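# Move bottle tray from conveyor onto the side stand

## Task

Take the tray of bottles that sits on the conveyor at the second red stop (the one between arm4 and arm3; the conveyor runs toward scene +y, and the first stop is between arm2 and arm1). Place it so that the whole tray rests upright on the stand next to the conveyor and every bottle is still upright inside it.

## Robot and tools

Setup. Four Kinova Gen3 arms, arm1 to arm4, each with a five-fingered right hand. All positions are in one scene frame, in metres, with +z up and the origin on the floor. Feet (base_link): arm2 near y=-0.29, arm1 near y=+0.34, arm4 near y=+1.25, arm3 near y=+1.89, all close to x=0 and z of about 0.93 to 1.01. Each foot faces its own +x, almost along scene +x. The tray sits at the stop between arm4 and arm3, so those two arms are the natural ones to use. An arm reaches roughly 1.06 m from its joint1 axis.

Tools.
- move: one action for any subset of arms. Each arm gets its own object under the key arm1, arm2, arm3 or arm4. Inside it:
  joints: a dictionary of absolute targets keyed by name. joint1_rad to joint7_rad are radians (joint1, 3, 5, 7 within -6.283..6.283; joint2 within -2.249..2.249; joint4 within -2.579..2.579; joint6 within -2.099..2.099). Hand keys hand_little, hand_ring, hand_middle, hand_index, hand_thumb_bend, hand_thumb_turn run from -1 (closed; for the thumb turn, swung in front of the palm) to +1 (open/straight; thumb beside the palm). hand_force_limit (-1..1) maps linearly to about 0..10 N at the fingertip (0..15 N for the thumb motors). hand_speed (-0.96..1) goes from near zero at -1 up to full speed at +0.48 and above.
  target: seven numbers [x, y, z, qw, qx, qy, qz], an absolute hand-point pose in the scene frame (metres, unit quaternion), written the way the result's hand line prints it. The hand runs in a straight line from its current hand_target to it.
  speed: top linear speed for target, 0.002..0.5 m/s (default 0.25); turning is capped at double that value in rad/s.
  min_time_s: 0.1..8 s, a lower bound on how long this arm's joint motions take.
  When target is given, joints may contain only the hand keys plus hand_force_limit and hand_speed; otherwise the call is refused.
  cameras: list of names (arm1_cam_wrist..arm4_cam_wrist, cam_stand, cam_stand_across, cam_stand_end, cam_stand_low, or all); [] for none. An empty move reports every arm fully plus all images.
- wait: seconds from 0 to 10, plus optional cameras; commands nothing.
- zoom_image: camera name and region [x0, y0, x1, y1] in pixels of its latest picture (origin top-left, at most 504 by 504).
- show_instructions: shows the reference image of the hand.
- finished_scene: ends the scene for good; the tray must already be in place and stay there unaided.

Hand geometry. The hand point lies 0.045 m ahead of the palm. Its +z runs along straightened fingers, +y out of the palm, +x across the palm away from the thumb. Straight fingers extend 0.06 to 0.07 m past the point and sit 0.06 m behind it along -y. With joints 1, 3, 5 at 0 and joint7 at 1.57, fingers hang down ahead of the arm, palm to the right, thumb toward the foot. A wrap grip (thumb turned in) suits objects about 0.035 to 0.065 m across; a handle can be as thin as 0.025 m. A wrist bracket on the little-finger side sticks out up to 0.10 m and can collide. The wrist camera views the hand point from the little-finger side.

Motion behaviour. All parts of one action start at once; hand paths in the same action finish together, but arms may finish at different times. Paths ignore obstacles and other arms. The hand trails its path, may drift off it and may exceed speed, mostly near full stretch. Joint-target moves can swing the hand widely between postures. An arm or joint not mentioned may still be driving to an older target. A hand path ends after 10 s; an action lasts at most 15 s.

Fingers. A motor only starts when its target changes by 0.002 or more. It stops at the target or when its load reaches hand_force_limit, then locks. For a soft grip close at hand_speed -0.94 or slower; faster closing can overshoot the force several times. To grip harder, raise hand_force_limit and send a more-closed target; to release, send a more-open one. The scene begins with force limit 0 and hand_speed -0.8.

Reading results. move lists arms that got commands; as last shown marks arms left alone (status lines then read not commanded). hand is the measured hand pose, hand_target the pose the held joint targets imply. Status words: done (within 1 cm and 2 degrees, or 0.01 rad), off_target (resting short, maybe still pushing), time_out (target dropped, holds in place), not_followed (safety check withheld the motion; a hand target is discarded), pose unreachable, joint command not followed. hand_stopped_by gives six words for little, ring, middle, index, thumb_bend, thumb_turn: moving, target, force, stalled or fault. The *_load_n values are fingertip forces in N (positive means pushed open); a lost grip shows as loads near 0. Joint velocities are rad/s; within noise means the arm is still. Joint torques and Flange force reveal contacts and carried weight. MOTOR HOT warns of overheating.

Cautions. If a move or wait is refused or interrupted by a stop, later moves, waits and finished_scene in the same reply are skipped. A torque fault (from a hit or straying over 5 degrees from plan) freezes that arm for 10 s. Heat from long stretched holds or pushing at unreachable poses can make an arm sag. Never let two robots press together, and never close a hand on another robot's fingers. Arms keep pushing after contact, so back off with a new command. Do not drop the tray, tip bottles, release it while moving, knock anything off the work area, or strike fixed objects. The scene keeps running while you think, and each arm holds its last command meanwhile. Loose items may occasionally be nudged by outside disturbances.

Each tool is called after "Emit:" as name(argument=value, ...) on one line, values as JSON.

Reference images:

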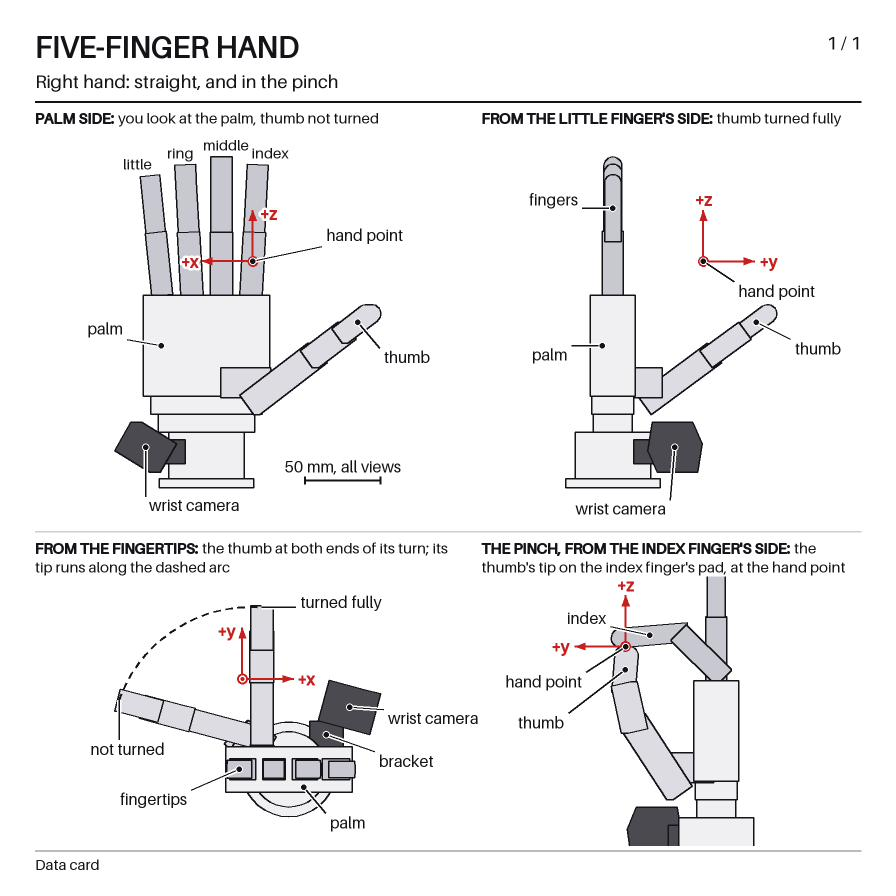

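## Session

Emit:
move()

Scene clock: 0.00 s.
Joint torques (N m): no reading
Flange force (N): no reading
Joint velocities: within noise
arm1.joint_positions: joint1_rad=-0.115 joint2_rad=-0.468 joint3_rad=-0.065 joint4_rad=+1.454 joint5_rad=-0.019 joint6_rad=+1.964 joint7_rad=-2.044 hand_little=+1.000 hand_ring=+1.000 hand_middle=+1.000 hand_index=+1.000 hand_thumb_turn=+1.000 hand_thumb_bend=+1.000 hand_force_limit=+0.000 hand_speed=-0.800
arm1.joint_status: not commanded
arm1.hand_stopped_by: target,target,target,target,target,target
arm1.little_load_n: 0.0
arm1.ring_load_n: 0.0
arm1.middle_load_n: 0.0
arm1.index_load_n: 0.0
arm1.thumb_bend_load_n: 0.0
arm1.thumb_turn_load_n: 0.0
arm1.hand: x=+0.2106 y=+0.4102 z=+1.5238 quat_wxyz=(-0.086, -0.103, -0.991, -0.027) (m; scene frame)
arm1.hand_target: x=+0.2106 y=+0.4102 z=+1.5238 quat_wxyz=(-0.086, -0.103, -0.991, -0.027) (m; scene frame)
arm1.hand_status: not commanded
arm2.joint_positions: joint1_rad=+0.247 joint2_rad=-0.331 joint3_rad=-0.113 joint4_rad=+1.545 joint5_rad=-0.055 joint6_rad=+1.988 joint7_rad=-1.982 hand_little=+1.000 hand_ring=+1.000 hand_middle=+1.000 hand_index=+1.000 hand_thumb_turn=+1.000 hand_thumb_bend=+1.000 hand_force_limit=+0.000 hand_speed=-0.800
arm2.joint_status: not commanded
arm2.hand_stopped_by: target,target,target,target,target,target
arm2.little_load_n: 0.0
arm2.ring_load_n: 0.5
arm2.middle_load_n: 0.0
arm2.index_load_n: 0.0
arm2.thumb_bend_load_n: 0.0
arm2.thumb_turn_load_n: 0.0
arm2.hand: x=+0.1309 y=-0.3076 z=+1.3982 quat_wxyz=(+0.032, -0.333, -0.942, -0.005) (m; scene frame)
arm2.hand_target: x=+0.1309 y=-0.3076 z=+1.3982 quat_wxyz=(+0.032, -0.333, -0.942, -0.005) (m; scene frame)
arm2.hand_status: not commanded
arm3.joint_positions: joint1_rad=+0.837 joint2_rad=-0.395 joint3_rad=-0.106 joint4_rad=+1.424 joint5_rad=+0.008 joint6_rad=+2.041 joint7_rad=-1.948 hand_little=+1.000 hand_ring=+1.000 hand_middle=+1.000 hand_index=+1.000 hand_thumb_turn=+1.000 hand_thumb_bend=+1.000 hand_force_limit=+0.000 hand_speed=-0.800
arm3.joint_status: not commanded
arm3.hand_stopped_by: target,target,target,target,target,target
arm3.little_load_n: 0.0
arm3.ring_load_n: 0.0
arm3.middle_load_n: 0.0
arm3.index_load_n: 0.0
arm3.thumb_bend_load_n: 0.0
arm3.thumb_turn_load_n: 0.0
arm3.hand: x=+0.0745 y=+1.7676 z=+1.4723 quat_wxyz=(-0.027, -0.577, -0.816, +0.033) (m; scene frame)
arm3.hand_target: x=+0.0745 y=+1.7676 z=+1.4723 quat_wxyz=(-0.027, -0.577, -0.816, +0.033) (m; scene frame)
arm3.hand_status: not commanded
arm4.joint_positions: joint1_rad=-0.139 joint2_rad=-0.328 joint3_rad=-0.070 joint4_rad=+1.553 joint5_rad=-0.064 joint6_rad=+2.054 joint7_rad=-1.685 hand_little=+1.000 hand_ring=+1.000 hand_middle=+1.000 hand_index=+1.000 hand_thumb_turn=+1.000 hand_thumb_bend=+1.000 hand_force_limit=+0.000 hand_speed=-0.800
arm4.joint_status: not commanded
arm4.hand_stopped_by: target,target,target,target,target,target
arm4.little_load_n: 0.0
arm4.ring_load_n: 0.0
arm4.middle_load_n: 0.0
arm4.index_load_n: 0.0
arm4.thumb_bend_load_n: 0.0
arm4.thumb_turn_load_n: 0.0
arm4.hand: x=+0.1222 y=+1.3465 z=+1.4743 quat_wxyz=(+0.067, +0.119, -0.991, -0.001) (m; scene frame)
arm4.hand_target: x=+0.1222 y=+1.3465 z=+1.4743 quat_wxyz=(+0.067, +0.119, -0.991, -0.001) (m; scene frame)
arm4.hand_status: not commanded
pictures: arm1_cam_wrist, arm2_cam_wrist, arm3_cam_wrist, arm4_cam_wrist, cam_stand, cam_stand_across, cam_stand_end, cam_stand_low

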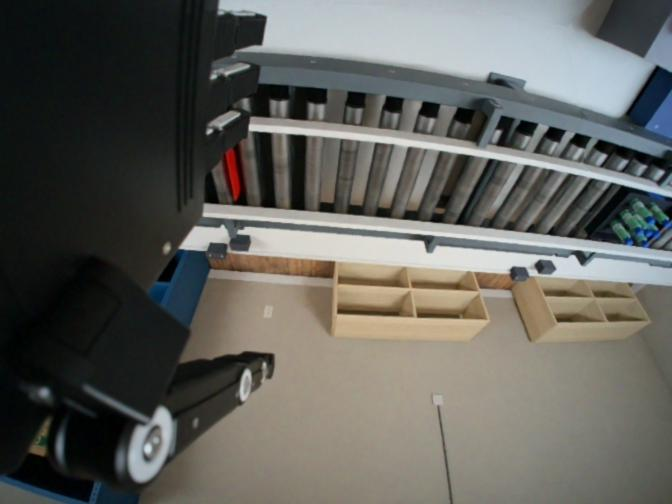

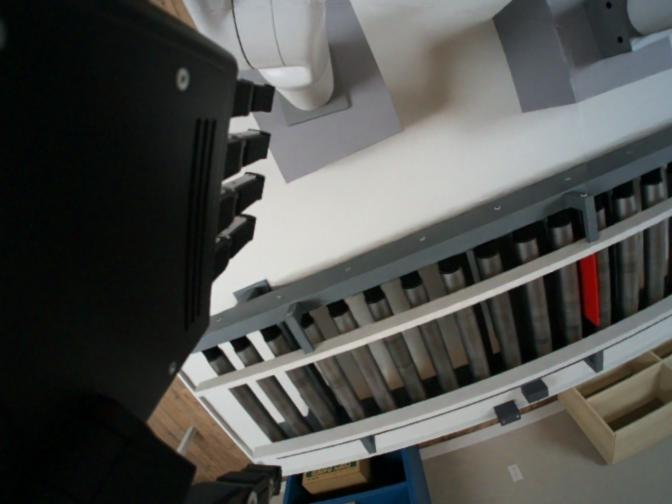

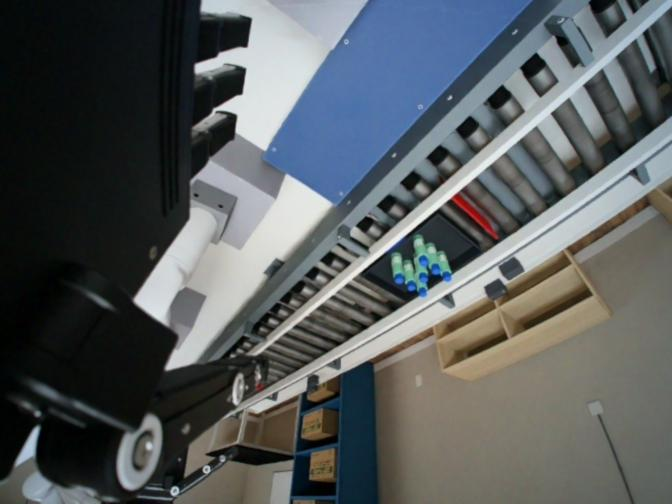

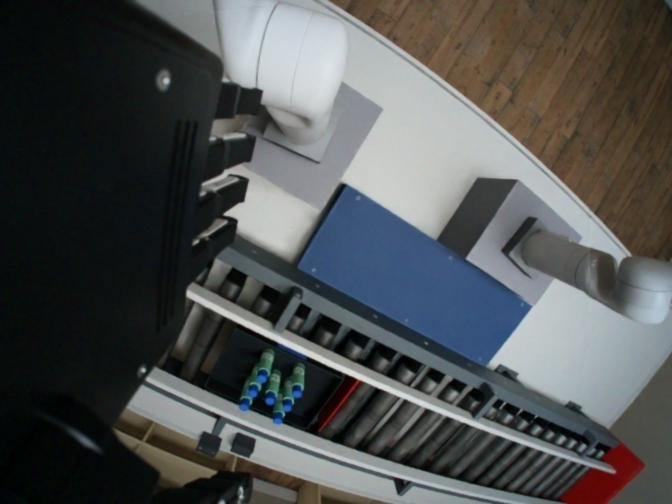

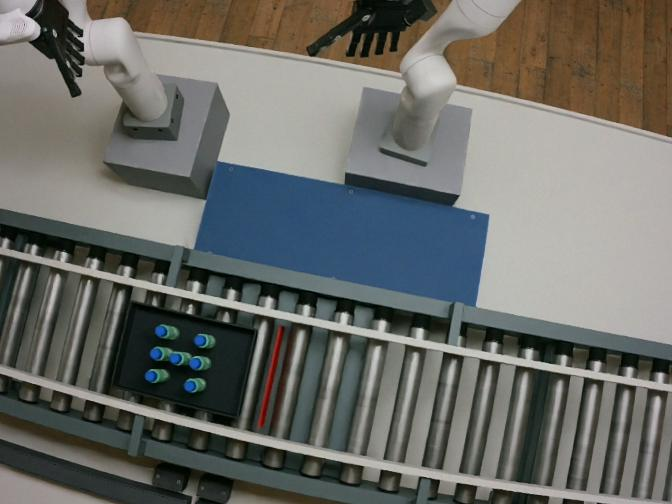

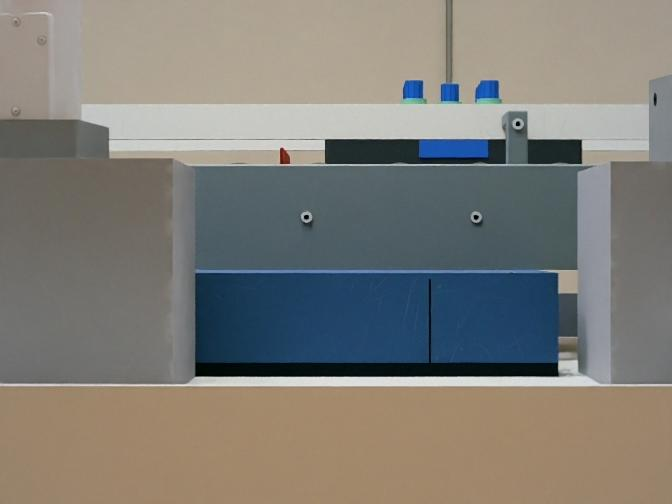

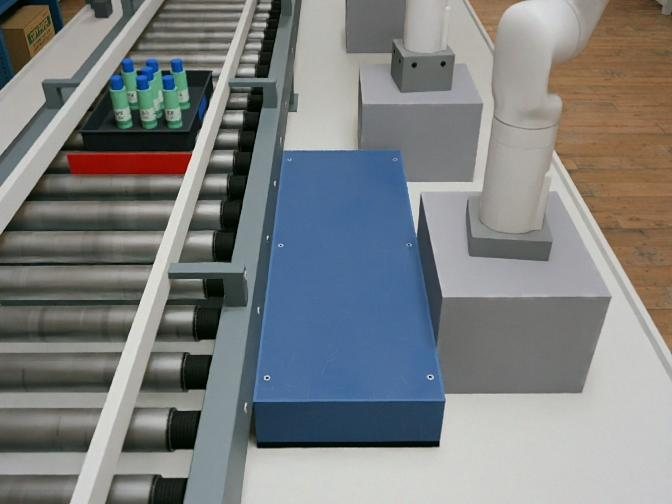

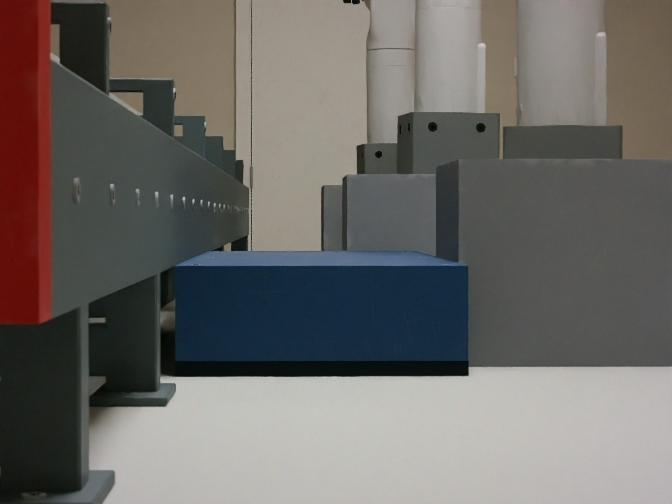

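Emit:
zoom_image(camera="cam_stand", region=[90, 230, 330, 470])

Emit:
zoom_image(camera="cam_stand_across", region=[180, 60, 600, 400])

Emit:
zoom_image(camera="cam_stand_end", region=[30, 20, 330, 260])

Emit:
zoom_image(camera="arm4_cam_wrist", region=[130, 220, 430, 460])

Scaled by 2.100 from the camera's image (finer frame: 960x720).

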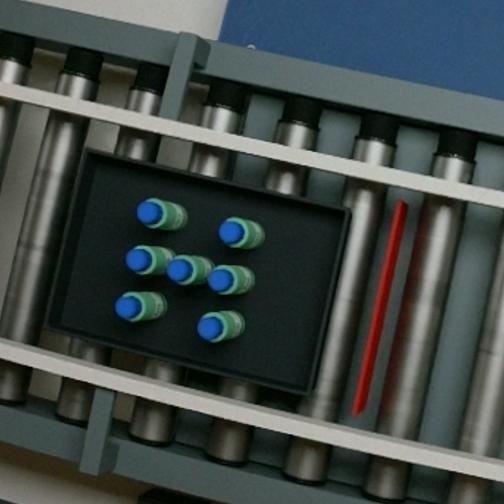

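Scaled by 1.200 from the camera's image (finer frame: 960x720).

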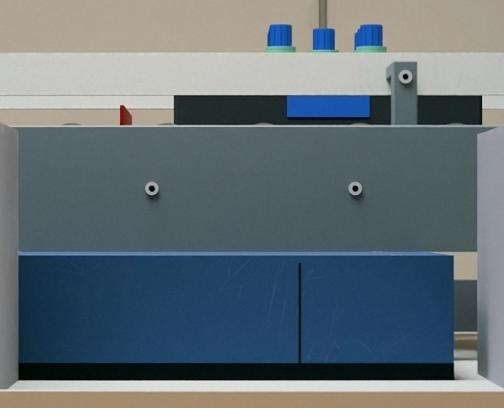

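Scaled by 1.680 from the camera's image (finer frame: 960x720).

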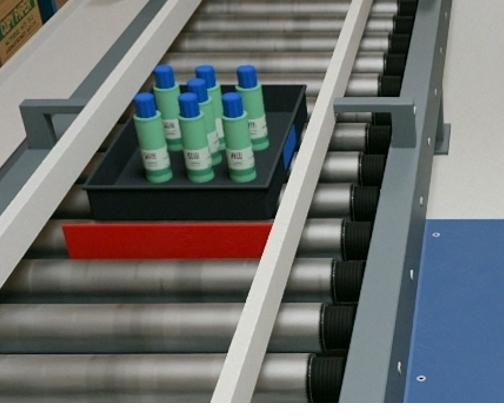

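Scaled by 1.680 from the camera's image (finer frame: 960x720).

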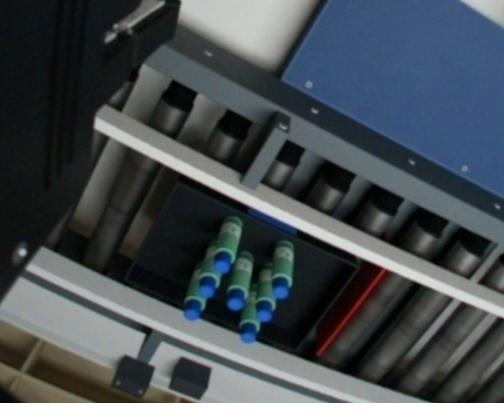

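Emit:
move(cameras=["cam_stand", "cam_stand_across", "cam_stand_end"])

Emit:
zoom_image(camera="cam_stand", region=[100, 270, 300, 430])

Emit:
zoom_image(camera="cam_stand_end", region=[50, 40, 250, 200])

Emit:
zoom_image(camera="cam_stand_across", region=[260, 60, 620, 190])

Scene clock: 122.43 s.
Joint torques (N m): arm1=[0.14 2.16 1.41 -8.67 -0.52 -0.63 0.23] | arm2=[0.28 -1.75 0.21 -7.62 -0.06 0.24 0.17] | arm3=[0.41 -0.68 -0.42 -6.69 0.36 -0.02 0.02] | arm4=[0.93 -0.48 0.13 -8.27 -0.36 0.44 -0.02]
Flange force (N): arm1=[5.8 2.5 6.2] | arm2=[-0.7 1.1 0.5] | arm3=[-2.8 -0.9 -2.4] | arm4=[1.5 -0.6 5.4]
Joint velocities: within noise
arm1.joint_positions: joint1_rad=-0.115 joint2_rad=-0.468 joint3_rad=-0.065 joint4_rad=+1.454 joint5_rad=-0.019 joint6_rad=+1.964 joint7_rad=-2.044 hand_little=+1.000 hand_ring=+1.000 hand_middle=+1.000 hand_index=+1.000 hand_thumb_turn=+1.000 hand_thumb_bend=+1.000 hand_force_limit=+0.000 hand_speed=-0.800
arm1.joint_status: not commanded
arm1.hand_stopped_by: target,target,target,target,target,target
arm1.little_load_n: 0.0
arm1.ring_load_n: 0.0
arm1.middle_load_n: 0.0
arm1.index_load_n: 0.0
arm1.thumb_bend_load_n: 0.0
arm1.thumb_turn_load_n: -0.5
arm1.hand: x=+0.2106 y=+0.4102 z=+1.5238 quat_wxyz=(-0.086, -0.103, -0.991, -0.027) (m; scene frame)
arm1.hand_target: x=+0.2106 y=+0.4102 z=+1.5238 quat_wxyz=(-0.086, -0.103, -0.991, -0.027) (m; scene frame)
arm1.hand_status: not commanded
arm2.joint_positions: joint1_rad=+0.247 joint2_rad=-0.331 joint3_rad=-0.113 joint4_rad=+1.545 joint5_rad=-0.055 joint6_rad=+1.988 joint7_rad=-1.982 hand_little=+1.000 hand_ring=+1.000 hand_middle=+1.000 hand_index=+1.000 hand_thumb_turn=+1.000 hand_thumb_bend=+1.000 hand_force_limit=+0.000 hand_speed=-0.800
arm2.joint_status: not commanded
arm2.hand_stopped_by: target,target,target,target,target,target
arm2.little_load_n: 0.0
arm2.ring_load_n: 0.0
arm2.middle_load_n: 0.0
arm2.index_load_n: 0.0
arm2.thumb_bend_load_n: 0.0
arm2.thumb_turn_load_n: 0.0
arm2.hand: x=+0.1309 y=-0.3076 z=+1.3982 quat_wxyz=(+0.032, -0.333, -0.942, -0.005) (m; scene frame)
arm2.hand_target: x=+0.1309 y=-0.3076 z=+1.3982 quat_wxyz=(+0.032, -0.333, -0.942, -0.005) (m; scene frame)
arm2.hand_status: not commanded
arm3.joint_positions: joint1_rad=+0.837 joint2_rad=-0.395 joint3_rad=-0.106 joint4_rad=+1.424 joint5_rad=+0.008 joint6_rad=+2.041 joint7_rad=-1.948 hand_little=+1.000 hand_ring=+1.000 hand_middle=+1.000 hand_index=+1.000 hand_thumb_turn=+1.000 hand_thumb_bend=+1.000 hand_force_limit=+0.000 hand_speed=-0.800
arm3.joint_status: not commanded
arm3.hand_stopped_by: target,target,target,target,target,target
arm3.little_load_n: 0.0
arm3.ring_load_n: 0.0
arm3.middle_load_n: 0.0
arm3.index_load_n: 0.0
arm3.thumb_bend_load_n: 0.0
arm3.thumb_turn_load_n: 0.0
arm3.hand: x=+0.0745 y=+1.7676 z=+1.4723 quat_wxyz=(-0.027, -0.577, -0.816, +0.033) (m; scene frame)
arm3.hand_target: x=+0.0745 y=+1.7676 z=+1.4723 quat_wxyz=(-0.027, -0.577, -0.816, +0.033) (m; scene frame)
arm3.hand_status: not commanded
arm4.joint_positions: joint1_rad=-0.139 joint2_rad=-0.328 joint3_rad=-0.070 joint4_rad=+1.553 joint5_rad=-0.064 joint6_rad=+2.054 joint7_rad=-1.685 hand_little=+1.000 hand_ring=+1.000 hand_middle=+1.000 hand_index=+1.000 hand_thumb_turn=+1.000 hand_thumb_bend=+1.000 hand_force_limit=+0.000 hand_speed=-0.800
arm4.joint_status: not commanded
arm4.hand_stopped_by: target,target,target,target,target,target
arm4.little_load_n: 0.0
arm4.ring_load_n: 0.0
arm4.middle_load_n: 0.0
arm4.index_load_n: 0.0
arm4.thumb_bend_load_n: 0.0
arm4.thumb_turn_load_n: 0.0
arm4.hand: x=+0.1222 y=+1.3465 z=+1.4743 quat_wxyz=(+0.067, +0.119, -0.991, -0.001) (m; scene frame)
arm4.hand_target: x=+0.1222 y=+1.3465 z=+1.4743 quat_wxyz=(+0.067, +0.119, -0.991, -0.001) (m; scene frame)
arm4.hand_status: not commanded
pictures: cam_stand, cam_stand_across, cam_stand_end

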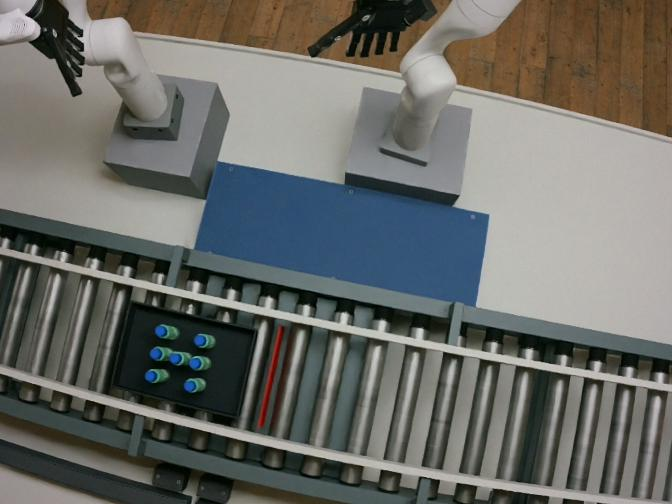

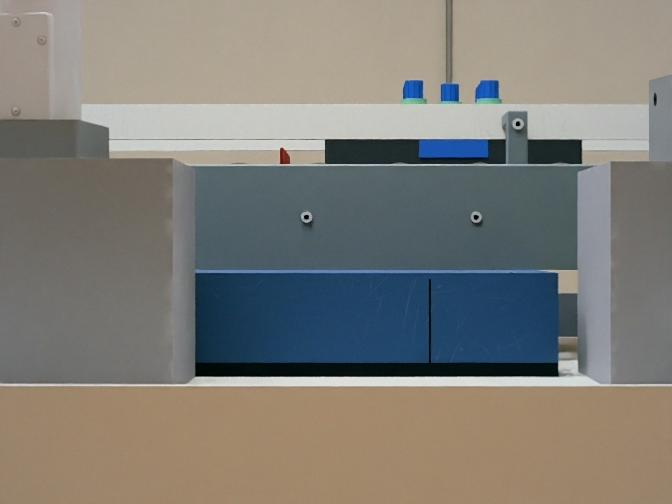

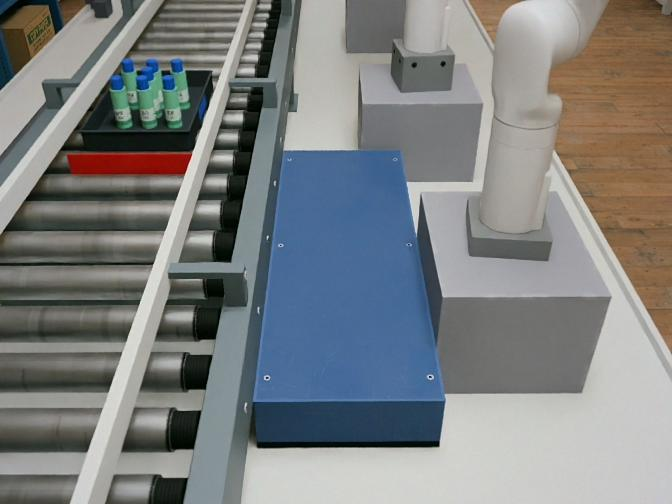

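Scaled by 2.520 from the camera's image (finer frame: 960x720).

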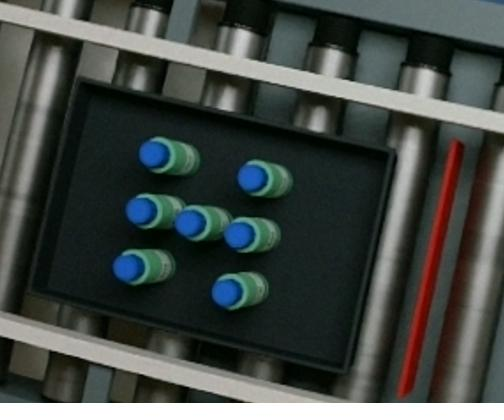

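Scaled by 2.520 from the camera's image (finer frame: 960x720).

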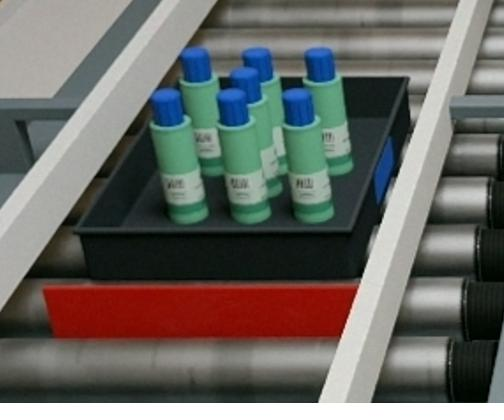

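Scaled by 1.400 from the camera's image (finer frame: 960x720).

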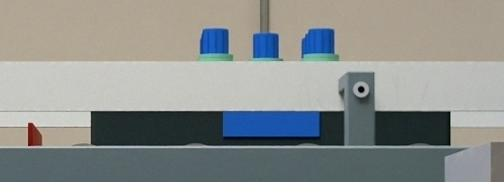

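Emit:
move(arm3={"joints": {"joint1_rad": -0.183, "joint2_rad": 1.0, "joint3_rad": 0.0, "joint4_rad": 1.13, "joint5_rad": 1.358, "joint6_rad": 1.51, "joint7_rad": -2.176, "hand_thumb_turn": -1, "hand_speed": -0.2}, "min_time_s": 5}, arm4={"joints": {"joint1_rad": 0.468, "joint2_rad": 1.15, "joint3_rad": 0.0, "joint4_rad": 0.962, "joint5_rad": -1.2015, "joint6_rad": 1.73, "joint7_rad": -4.057, "hand_thumb_turn": -1, "hand_speed": -0.2}, "min_time_s": 5}, cameras=["arm3_cam_wrist", "arm4_cam_wrist", "cam_stand", "cam_stand_end", "cam_stand_across"])

Scene clock: 319.50 s.
Joint torques (N m): arm1=[0.15 2.12 1.37 -8.59 -0.53 -0.61 0.2] | arm2=[0.24 -1.68 0.31 -7.64 -0.08 0.28 0.16] | arm3=[0.38 -23.76 1.92 -6.24 2.35 1.51 -0.06] | arm4=[0.87 -22.15 -1.65 -7.05 -2.26 1.56 -0.1]
Flange force (N): arm1=[5.5 2.3 5.9] | arm2=[-0.5 1.3 0.7] | arm3=[-4.5 1.0 -0.2] | arm4=[-7.8 -2.3 4.2]
move: arm3 done; arm4 done
Joint velocities: within noise
arm1, arm2: as last shown
arm1.thumb_turn_load_n: 0.0
arm3.joint_positions: joint1_rad=-0.183 joint2_rad=+1.000 joint3_rad=+0.000 joint4_rad=+1.130 joint5_rad=+1.358 joint6_rad=+1.510 joint7_rad=-2.176 hand_little=+1.000 hand_ring=+1.000 hand_middle=+1.000 hand_index=+1.000 hand_thumb_turn=-1.000 hand_thumb_bend=+1.000 hand_force_limit=+0.000 hand_speed=-0.200
arm3.joint_status: all done
arm3.hand_stopped_by: target,target,target,target,target,target
arm3.little_load_n: 0.0
arm3.ring_load_n: 0.0
arm3.middle_load_n: 0.0
arm3.index_load_n: 0.0
arm3.thumb_bend_load_n: 0.0
arm3.thumb_turn_load_n: 0.0
arm3.hand: x=+0.5914 y=+1.6028 z=+1.1753 quat_wxyz=(-0.016, -0.013, -0.778, +0.628)
arm3.hand_target: x=+0.5914 y=+1.6029 z=+1.1753 quat_wxyz=(-0.016, -0.013, -0.778, +0.628)
arm3.hand_status: not commanded
arm4.joint_positions: joint1_rad=+0.468 joint2_rad=+1.150 joint3_rad=+0.000 joint4_rad=+0.962 joint5_rad=-1.201 joint6_rad=+1.730 joint7_rad=-4.057 hand_little=+1.000 hand_ring=+1.000 hand_middle=+1.000 hand_index=+1.000 hand_thumb_turn=-1.000 hand_thumb_bend=+1.000 hand_force_limit=+0.000 hand_speed=-0.200
arm4.joint_status: all done
arm4.hand_stopped_by: target,target,target,target,target,target
arm4.little_load_n: 0.0
arm4.ring_load_n: 0.0
arm4.middle_load_n: 0.0
arm4.index_load_n: 0.0
arm4.thumb_bend_load_n: 0.0
arm4.thumb_turn_load_n: 0.0
arm4.hand: x=+0.5812 y=+1.3022 z=+1.1730 quat_wxyz=(+0.622, -0.782, -0.017, -0.021)
arm4.hand_target: x=+0.5812 y=+1.3022 z=+1.1730 quat_wxyz=(+0.622, -0.782, -0.017, -0.021)
arm4.hand_status: not commanded
pictures: arm3_cam_wrist, arm4_cam_wrist, cam_stand, cam_stand_across, cam_stand_end
arm3_cam_wrist: T_world_to_cam=[[-0.26115, 0.1949, -0.94542, 0.95034], [0.73307, 0.67724, -0.06288, -1.47113], [0.62802, -0.70947, -0.31974, 1.25166]] pos_world=[0.54055, 1.69911, 1.20616]
arm4_cam_wrist: T_world_to_cam=[[0.37298, -0.23428, -0.89777, 1.132], [-0.86957, -0.42576, -0.25016, 1.37535], [-0.32363, 0.87398, -0.36252, -0.4134]] pos_world=[0.63995, 1.21207, 1.21047]

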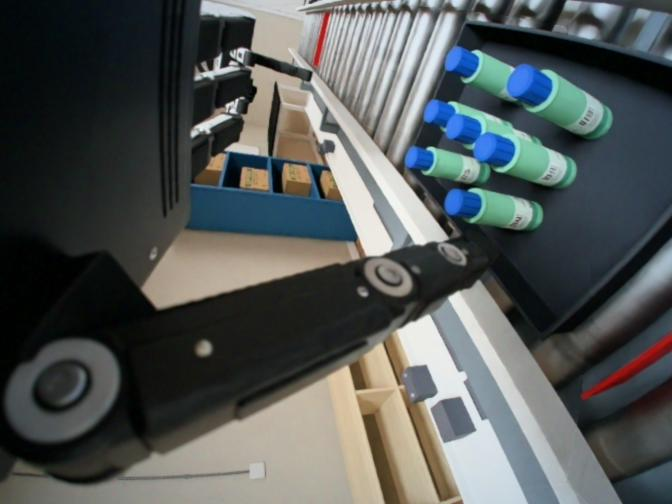

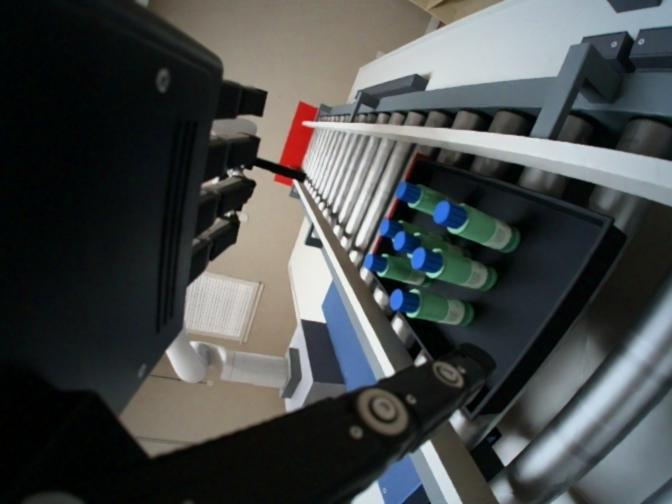

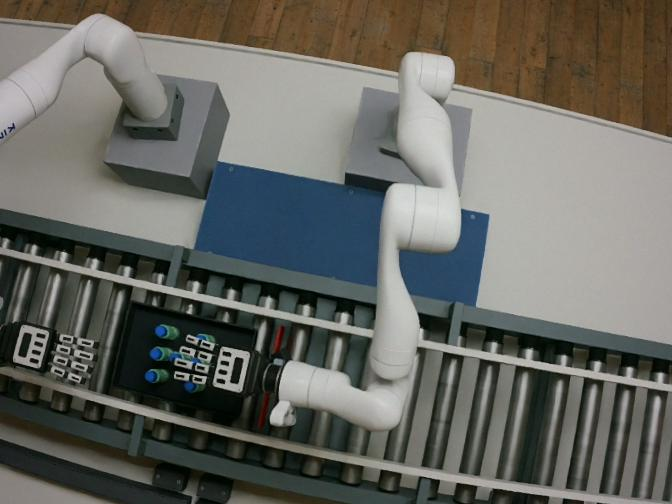

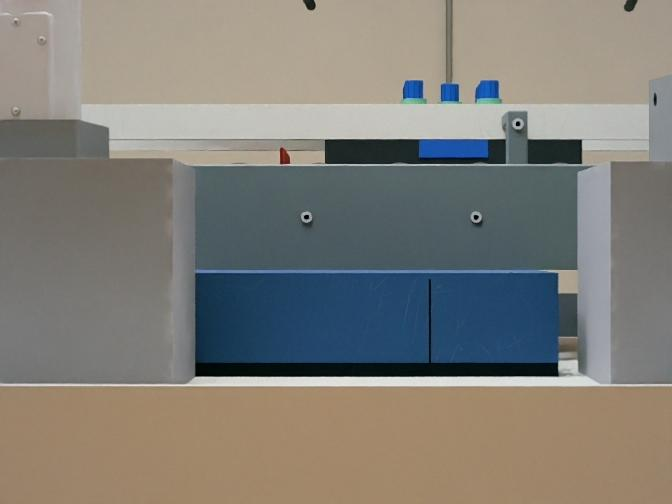

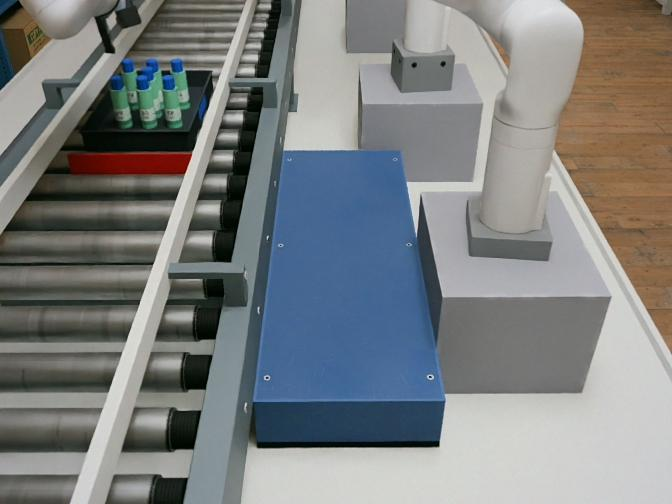

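Emit:
zoom_image(camera="arm4_cam_wrist", region=[380, 130, 672, 480])

Emit:
zoom_image(camera="arm3_cam_wrist", region=[380, 0, 672, 350])

Emit:
zoom_image(camera="cam_stand", region=[0, 270, 340, 450])

Scaled by 1.440 from the camera's image (finer frame: 960x720).

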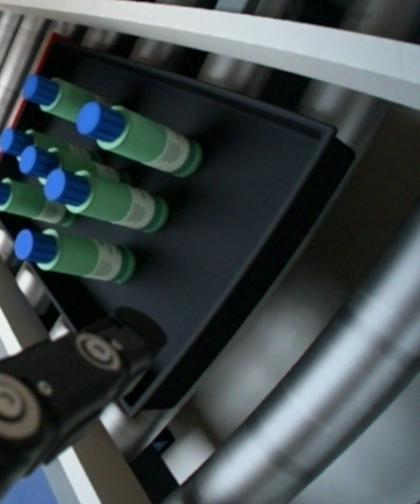

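Scaled by 1.440 from the camera's image (finer frame: 960x720).

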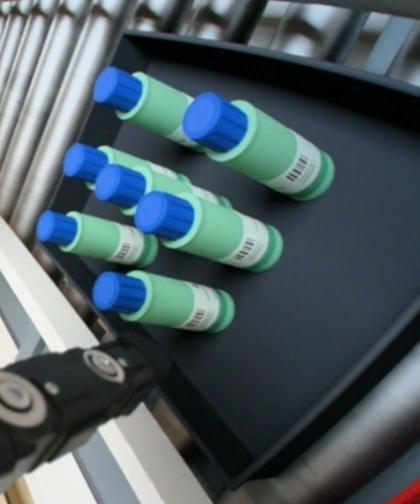

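Scaled by 1.482 from the camera's image (finer frame: 960x720).

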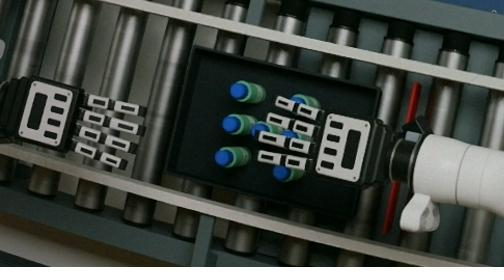

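Emit:
move(arm3={"target": [0.5925, 1.642, 1.12, 0, 0, -0.7771, 0.6293], "speed": 0.1, "joints": {"hand_thumb_bend": 0.0, "hand_index": 0.2, "hand_middle": 0.2, "hand_ring": 0.2, "hand_little": 0.2, "hand_force_limit": 0}}, arm4={"target": [0.5665, 1.317, 1.12, 0.6293, -0.7771, 0, 0], "speed": 0.1, "joints": {"hand_thumb_bend": 0.0, "hand_index": 0.2, "hand_middle": 0.2, "hand_ring": 0.2, "hand_little": 0.2, "hand_force_limit": 0}}, cameras=["arm3_cam_wrist", "arm4_cam_wrist", "cam_stand", "cam_stand_end", "cam_stand_across"])

Scene clock: 372.60 s.
Joint torques (N m): arm1=[0.15 2.15 1.4 -8.63 -0.52 -0.6 0.21] | arm2=[0.24 -1.74 0.16 -7.58 -0.12 0.22 0.16] | arm3=[0.34 -24.26 2.01 -5.77 2.24 1.7 0.01] | arm4=[0.88 -22.07 -1.72 -6.47 -2.1 1.83 -0.08]
Flange force (N): arm1=[5.6 2.4 6.1] | arm2=[-0.8 0.8 0.3] | arm3=[-4.3 1.4 -0.4] | arm4=[-7.3 -2.5 3.8]
move: arm3 done; arm4 done
Joint velocities: within noise
arm1, arm2: as last shown
arm3.joint_positions: joint1_rad=-0.239 joint2_rad=+1.100 joint3_rad=-0.013 joint4_rad=+1.099 joint5_rad=+1.334 joint6_rad=+1.559 joint7_rad=-2.216 hand_little=+0.200 hand_ring=+0.200 hand_middle=+0.200 hand_index=+0.200 hand_thumb_turn=-1.000 hand_thumb_bend=+0.000 hand_force_limit=+0.000 hand_speed=-0.200
arm3.joint_status: all done
arm3.hand_stopped_by: target,target,target,target,target,target
arm3.little_load_n: 0.0
arm3.ring_load_n: 0.0
arm3.middle_load_n: 0.0
arm3.index_load_n: 0.0
arm3.thumb_bend_load_n: 0.5
arm3.thumb_turn_load_n: 0.0
arm3.hand: x=+0.5925 y=+1.6420 z=+1.1200 quat_wxyz=(+0.000, +0.000, -0.777, +0.629)
arm3.hand_target: x=+0.5925 y=+1.6420 z=+1.1200 quat_wxyz=(+0.000, +0.000, -0.777, +0.629)
arm3.hand_status: done (0.000 m and 0.0 deg from the pose sent, 0.068 m and 2.4 deg at the start)
arm4.joint_positions: joint1_rad=+0.454 joint2_rad=+1.218 joint3_rad=-0.001 joint4_rad=+1.023 joint5_rad=-1.199 joint6_rad=+1.692 joint7_rad=-3.994 hand_little=+0.200 hand_ring=+0.200 hand_middle=+0.200 hand_index=+0.200 hand_thumb_turn=-1.000 hand_thumb_bend=+0.000 hand_force_limit=+0.000 hand_speed=-0.200
arm4.joint_status: all done
arm4.hand_stopped_by: target,target,target,target,target,target
arm4.little_load_n: 0.0
arm4.ring_load_n: 0.0
arm4.middle_load_n: 0.0
arm4.index_load_n: 0.0
arm4.thumb_bend_load_n: 0.0
arm4.thumb_turn_load_n: 0.0
arm4.hand: x=+0.5665 y=+1.3170 z=+1.1200 quat_wxyz=(+0.629, -0.777, +0.000, +0.000)
arm4.hand_target: x=+0.5665 y=+1.3170 z=+1.1200 quat_wxyz=(+0.629, -0.777, +0.000, +0.000)
arm4.hand_status: done (0.000 m and 0.0 deg from the pose sent, 0.057 m and 3.3 deg at the start)
pictures: arm3_cam_wrist, arm4_cam_wrist, cam_stand, cam_stand_across, cam_stand_end
arm3_cam_wrist: T_world_to_cam=[[-0.30034, 0.19177, -0.93436, 0.90677], [0.72919, 0.67764, -0.09531, -1.46402], [0.61488, -0.70995, -0.34335, 1.29603]] pos_world=[0.543, 1.73831, 1.15271]
arm4_cam_wrist: T_world_to_cam=[[0.32375, -0.21799, -0.92069, 1.12548], [-0.8819, -0.42198, -0.21019, 1.31289], [-0.34269, 0.88001, -0.32886, -0.48518]] pos_world=[0.6272, 1.22632, 1.15261]

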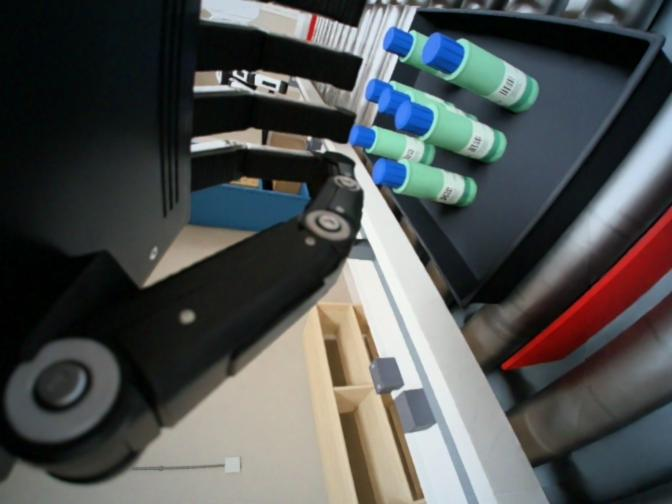

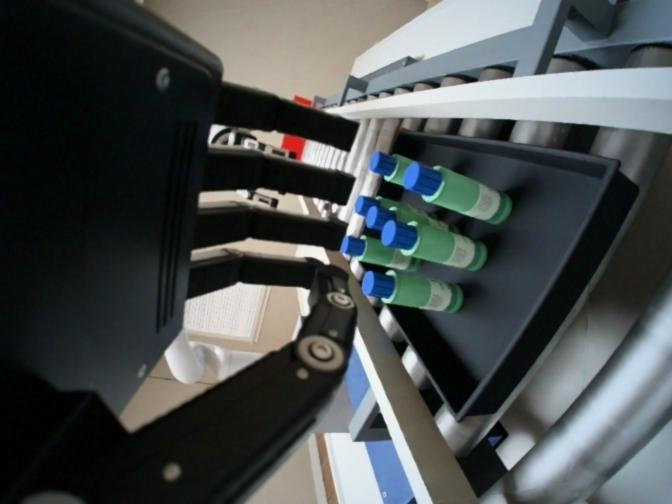

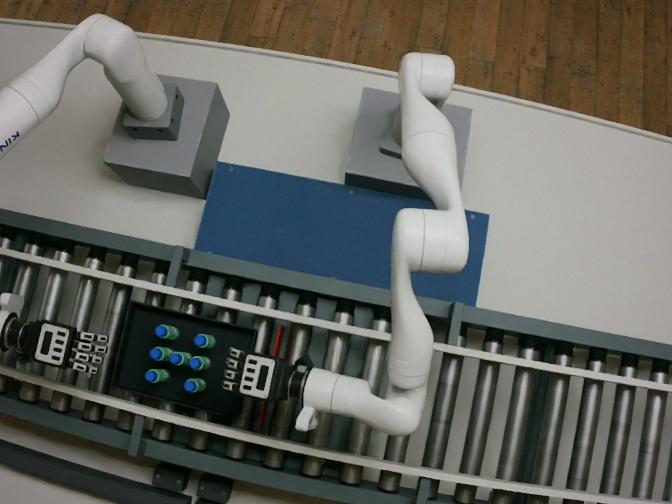

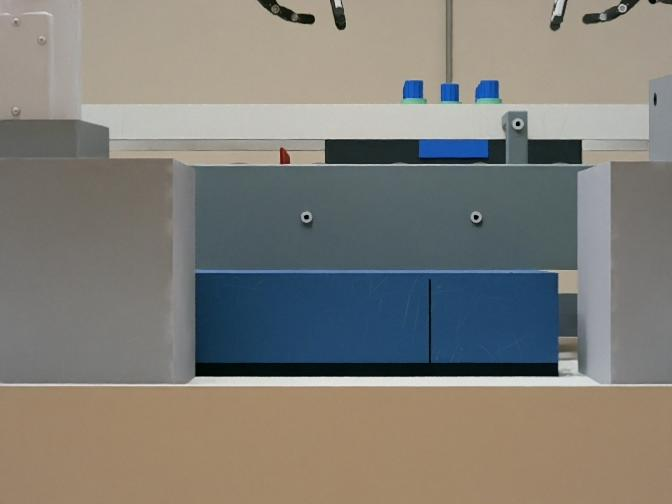

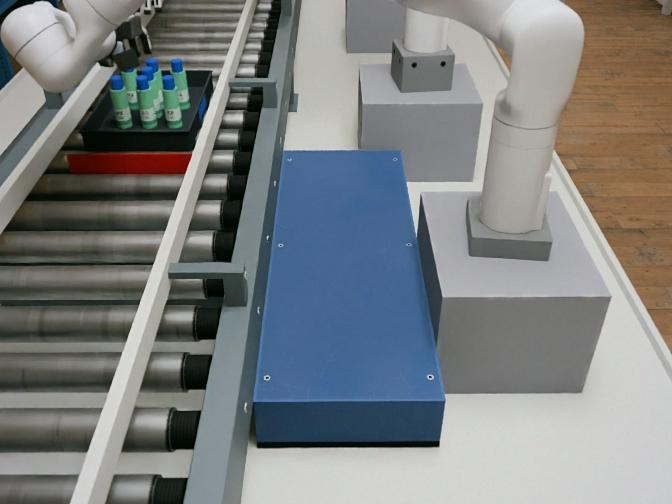

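Emit:
zoom_image(camera="cam_stand_across", region=[240, 0, 380, 170])

Emit:
zoom_image(camera="cam_stand_across", region=[520, 0, 660, 170])

Emit:
zoom_image(camera="arm3_cam_wrist", region=[370, 0, 672, 380])

Emit:
zoom_image(camera="arm4_cam_wrist", region=[370, 100, 672, 480])

Scaled by 2.965 from the camera's image (finer frame: 960x720).

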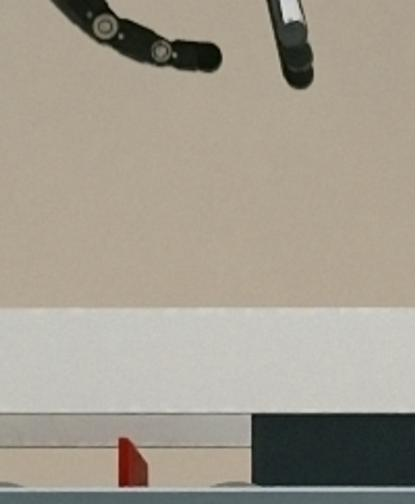

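Scaled by 2.965 from the camera's image (finer frame: 960x720).

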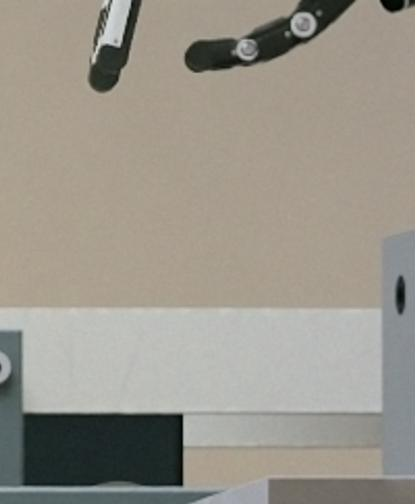

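Scaled by 1.326 from the camera's image (finer frame: 960x720).

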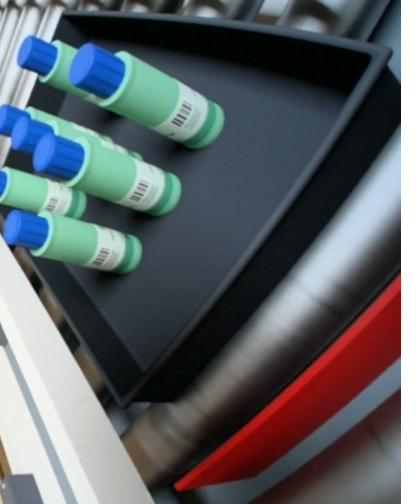

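Scaled by 1.326 from the camera's image (finer frame: 960x720).

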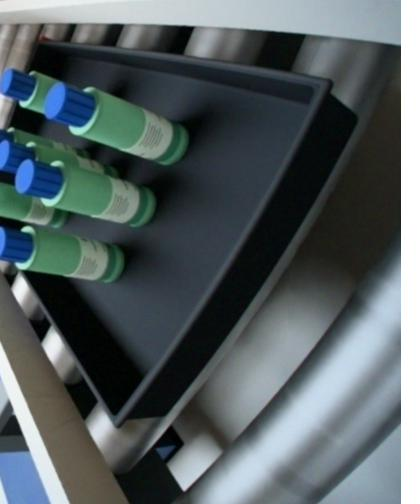

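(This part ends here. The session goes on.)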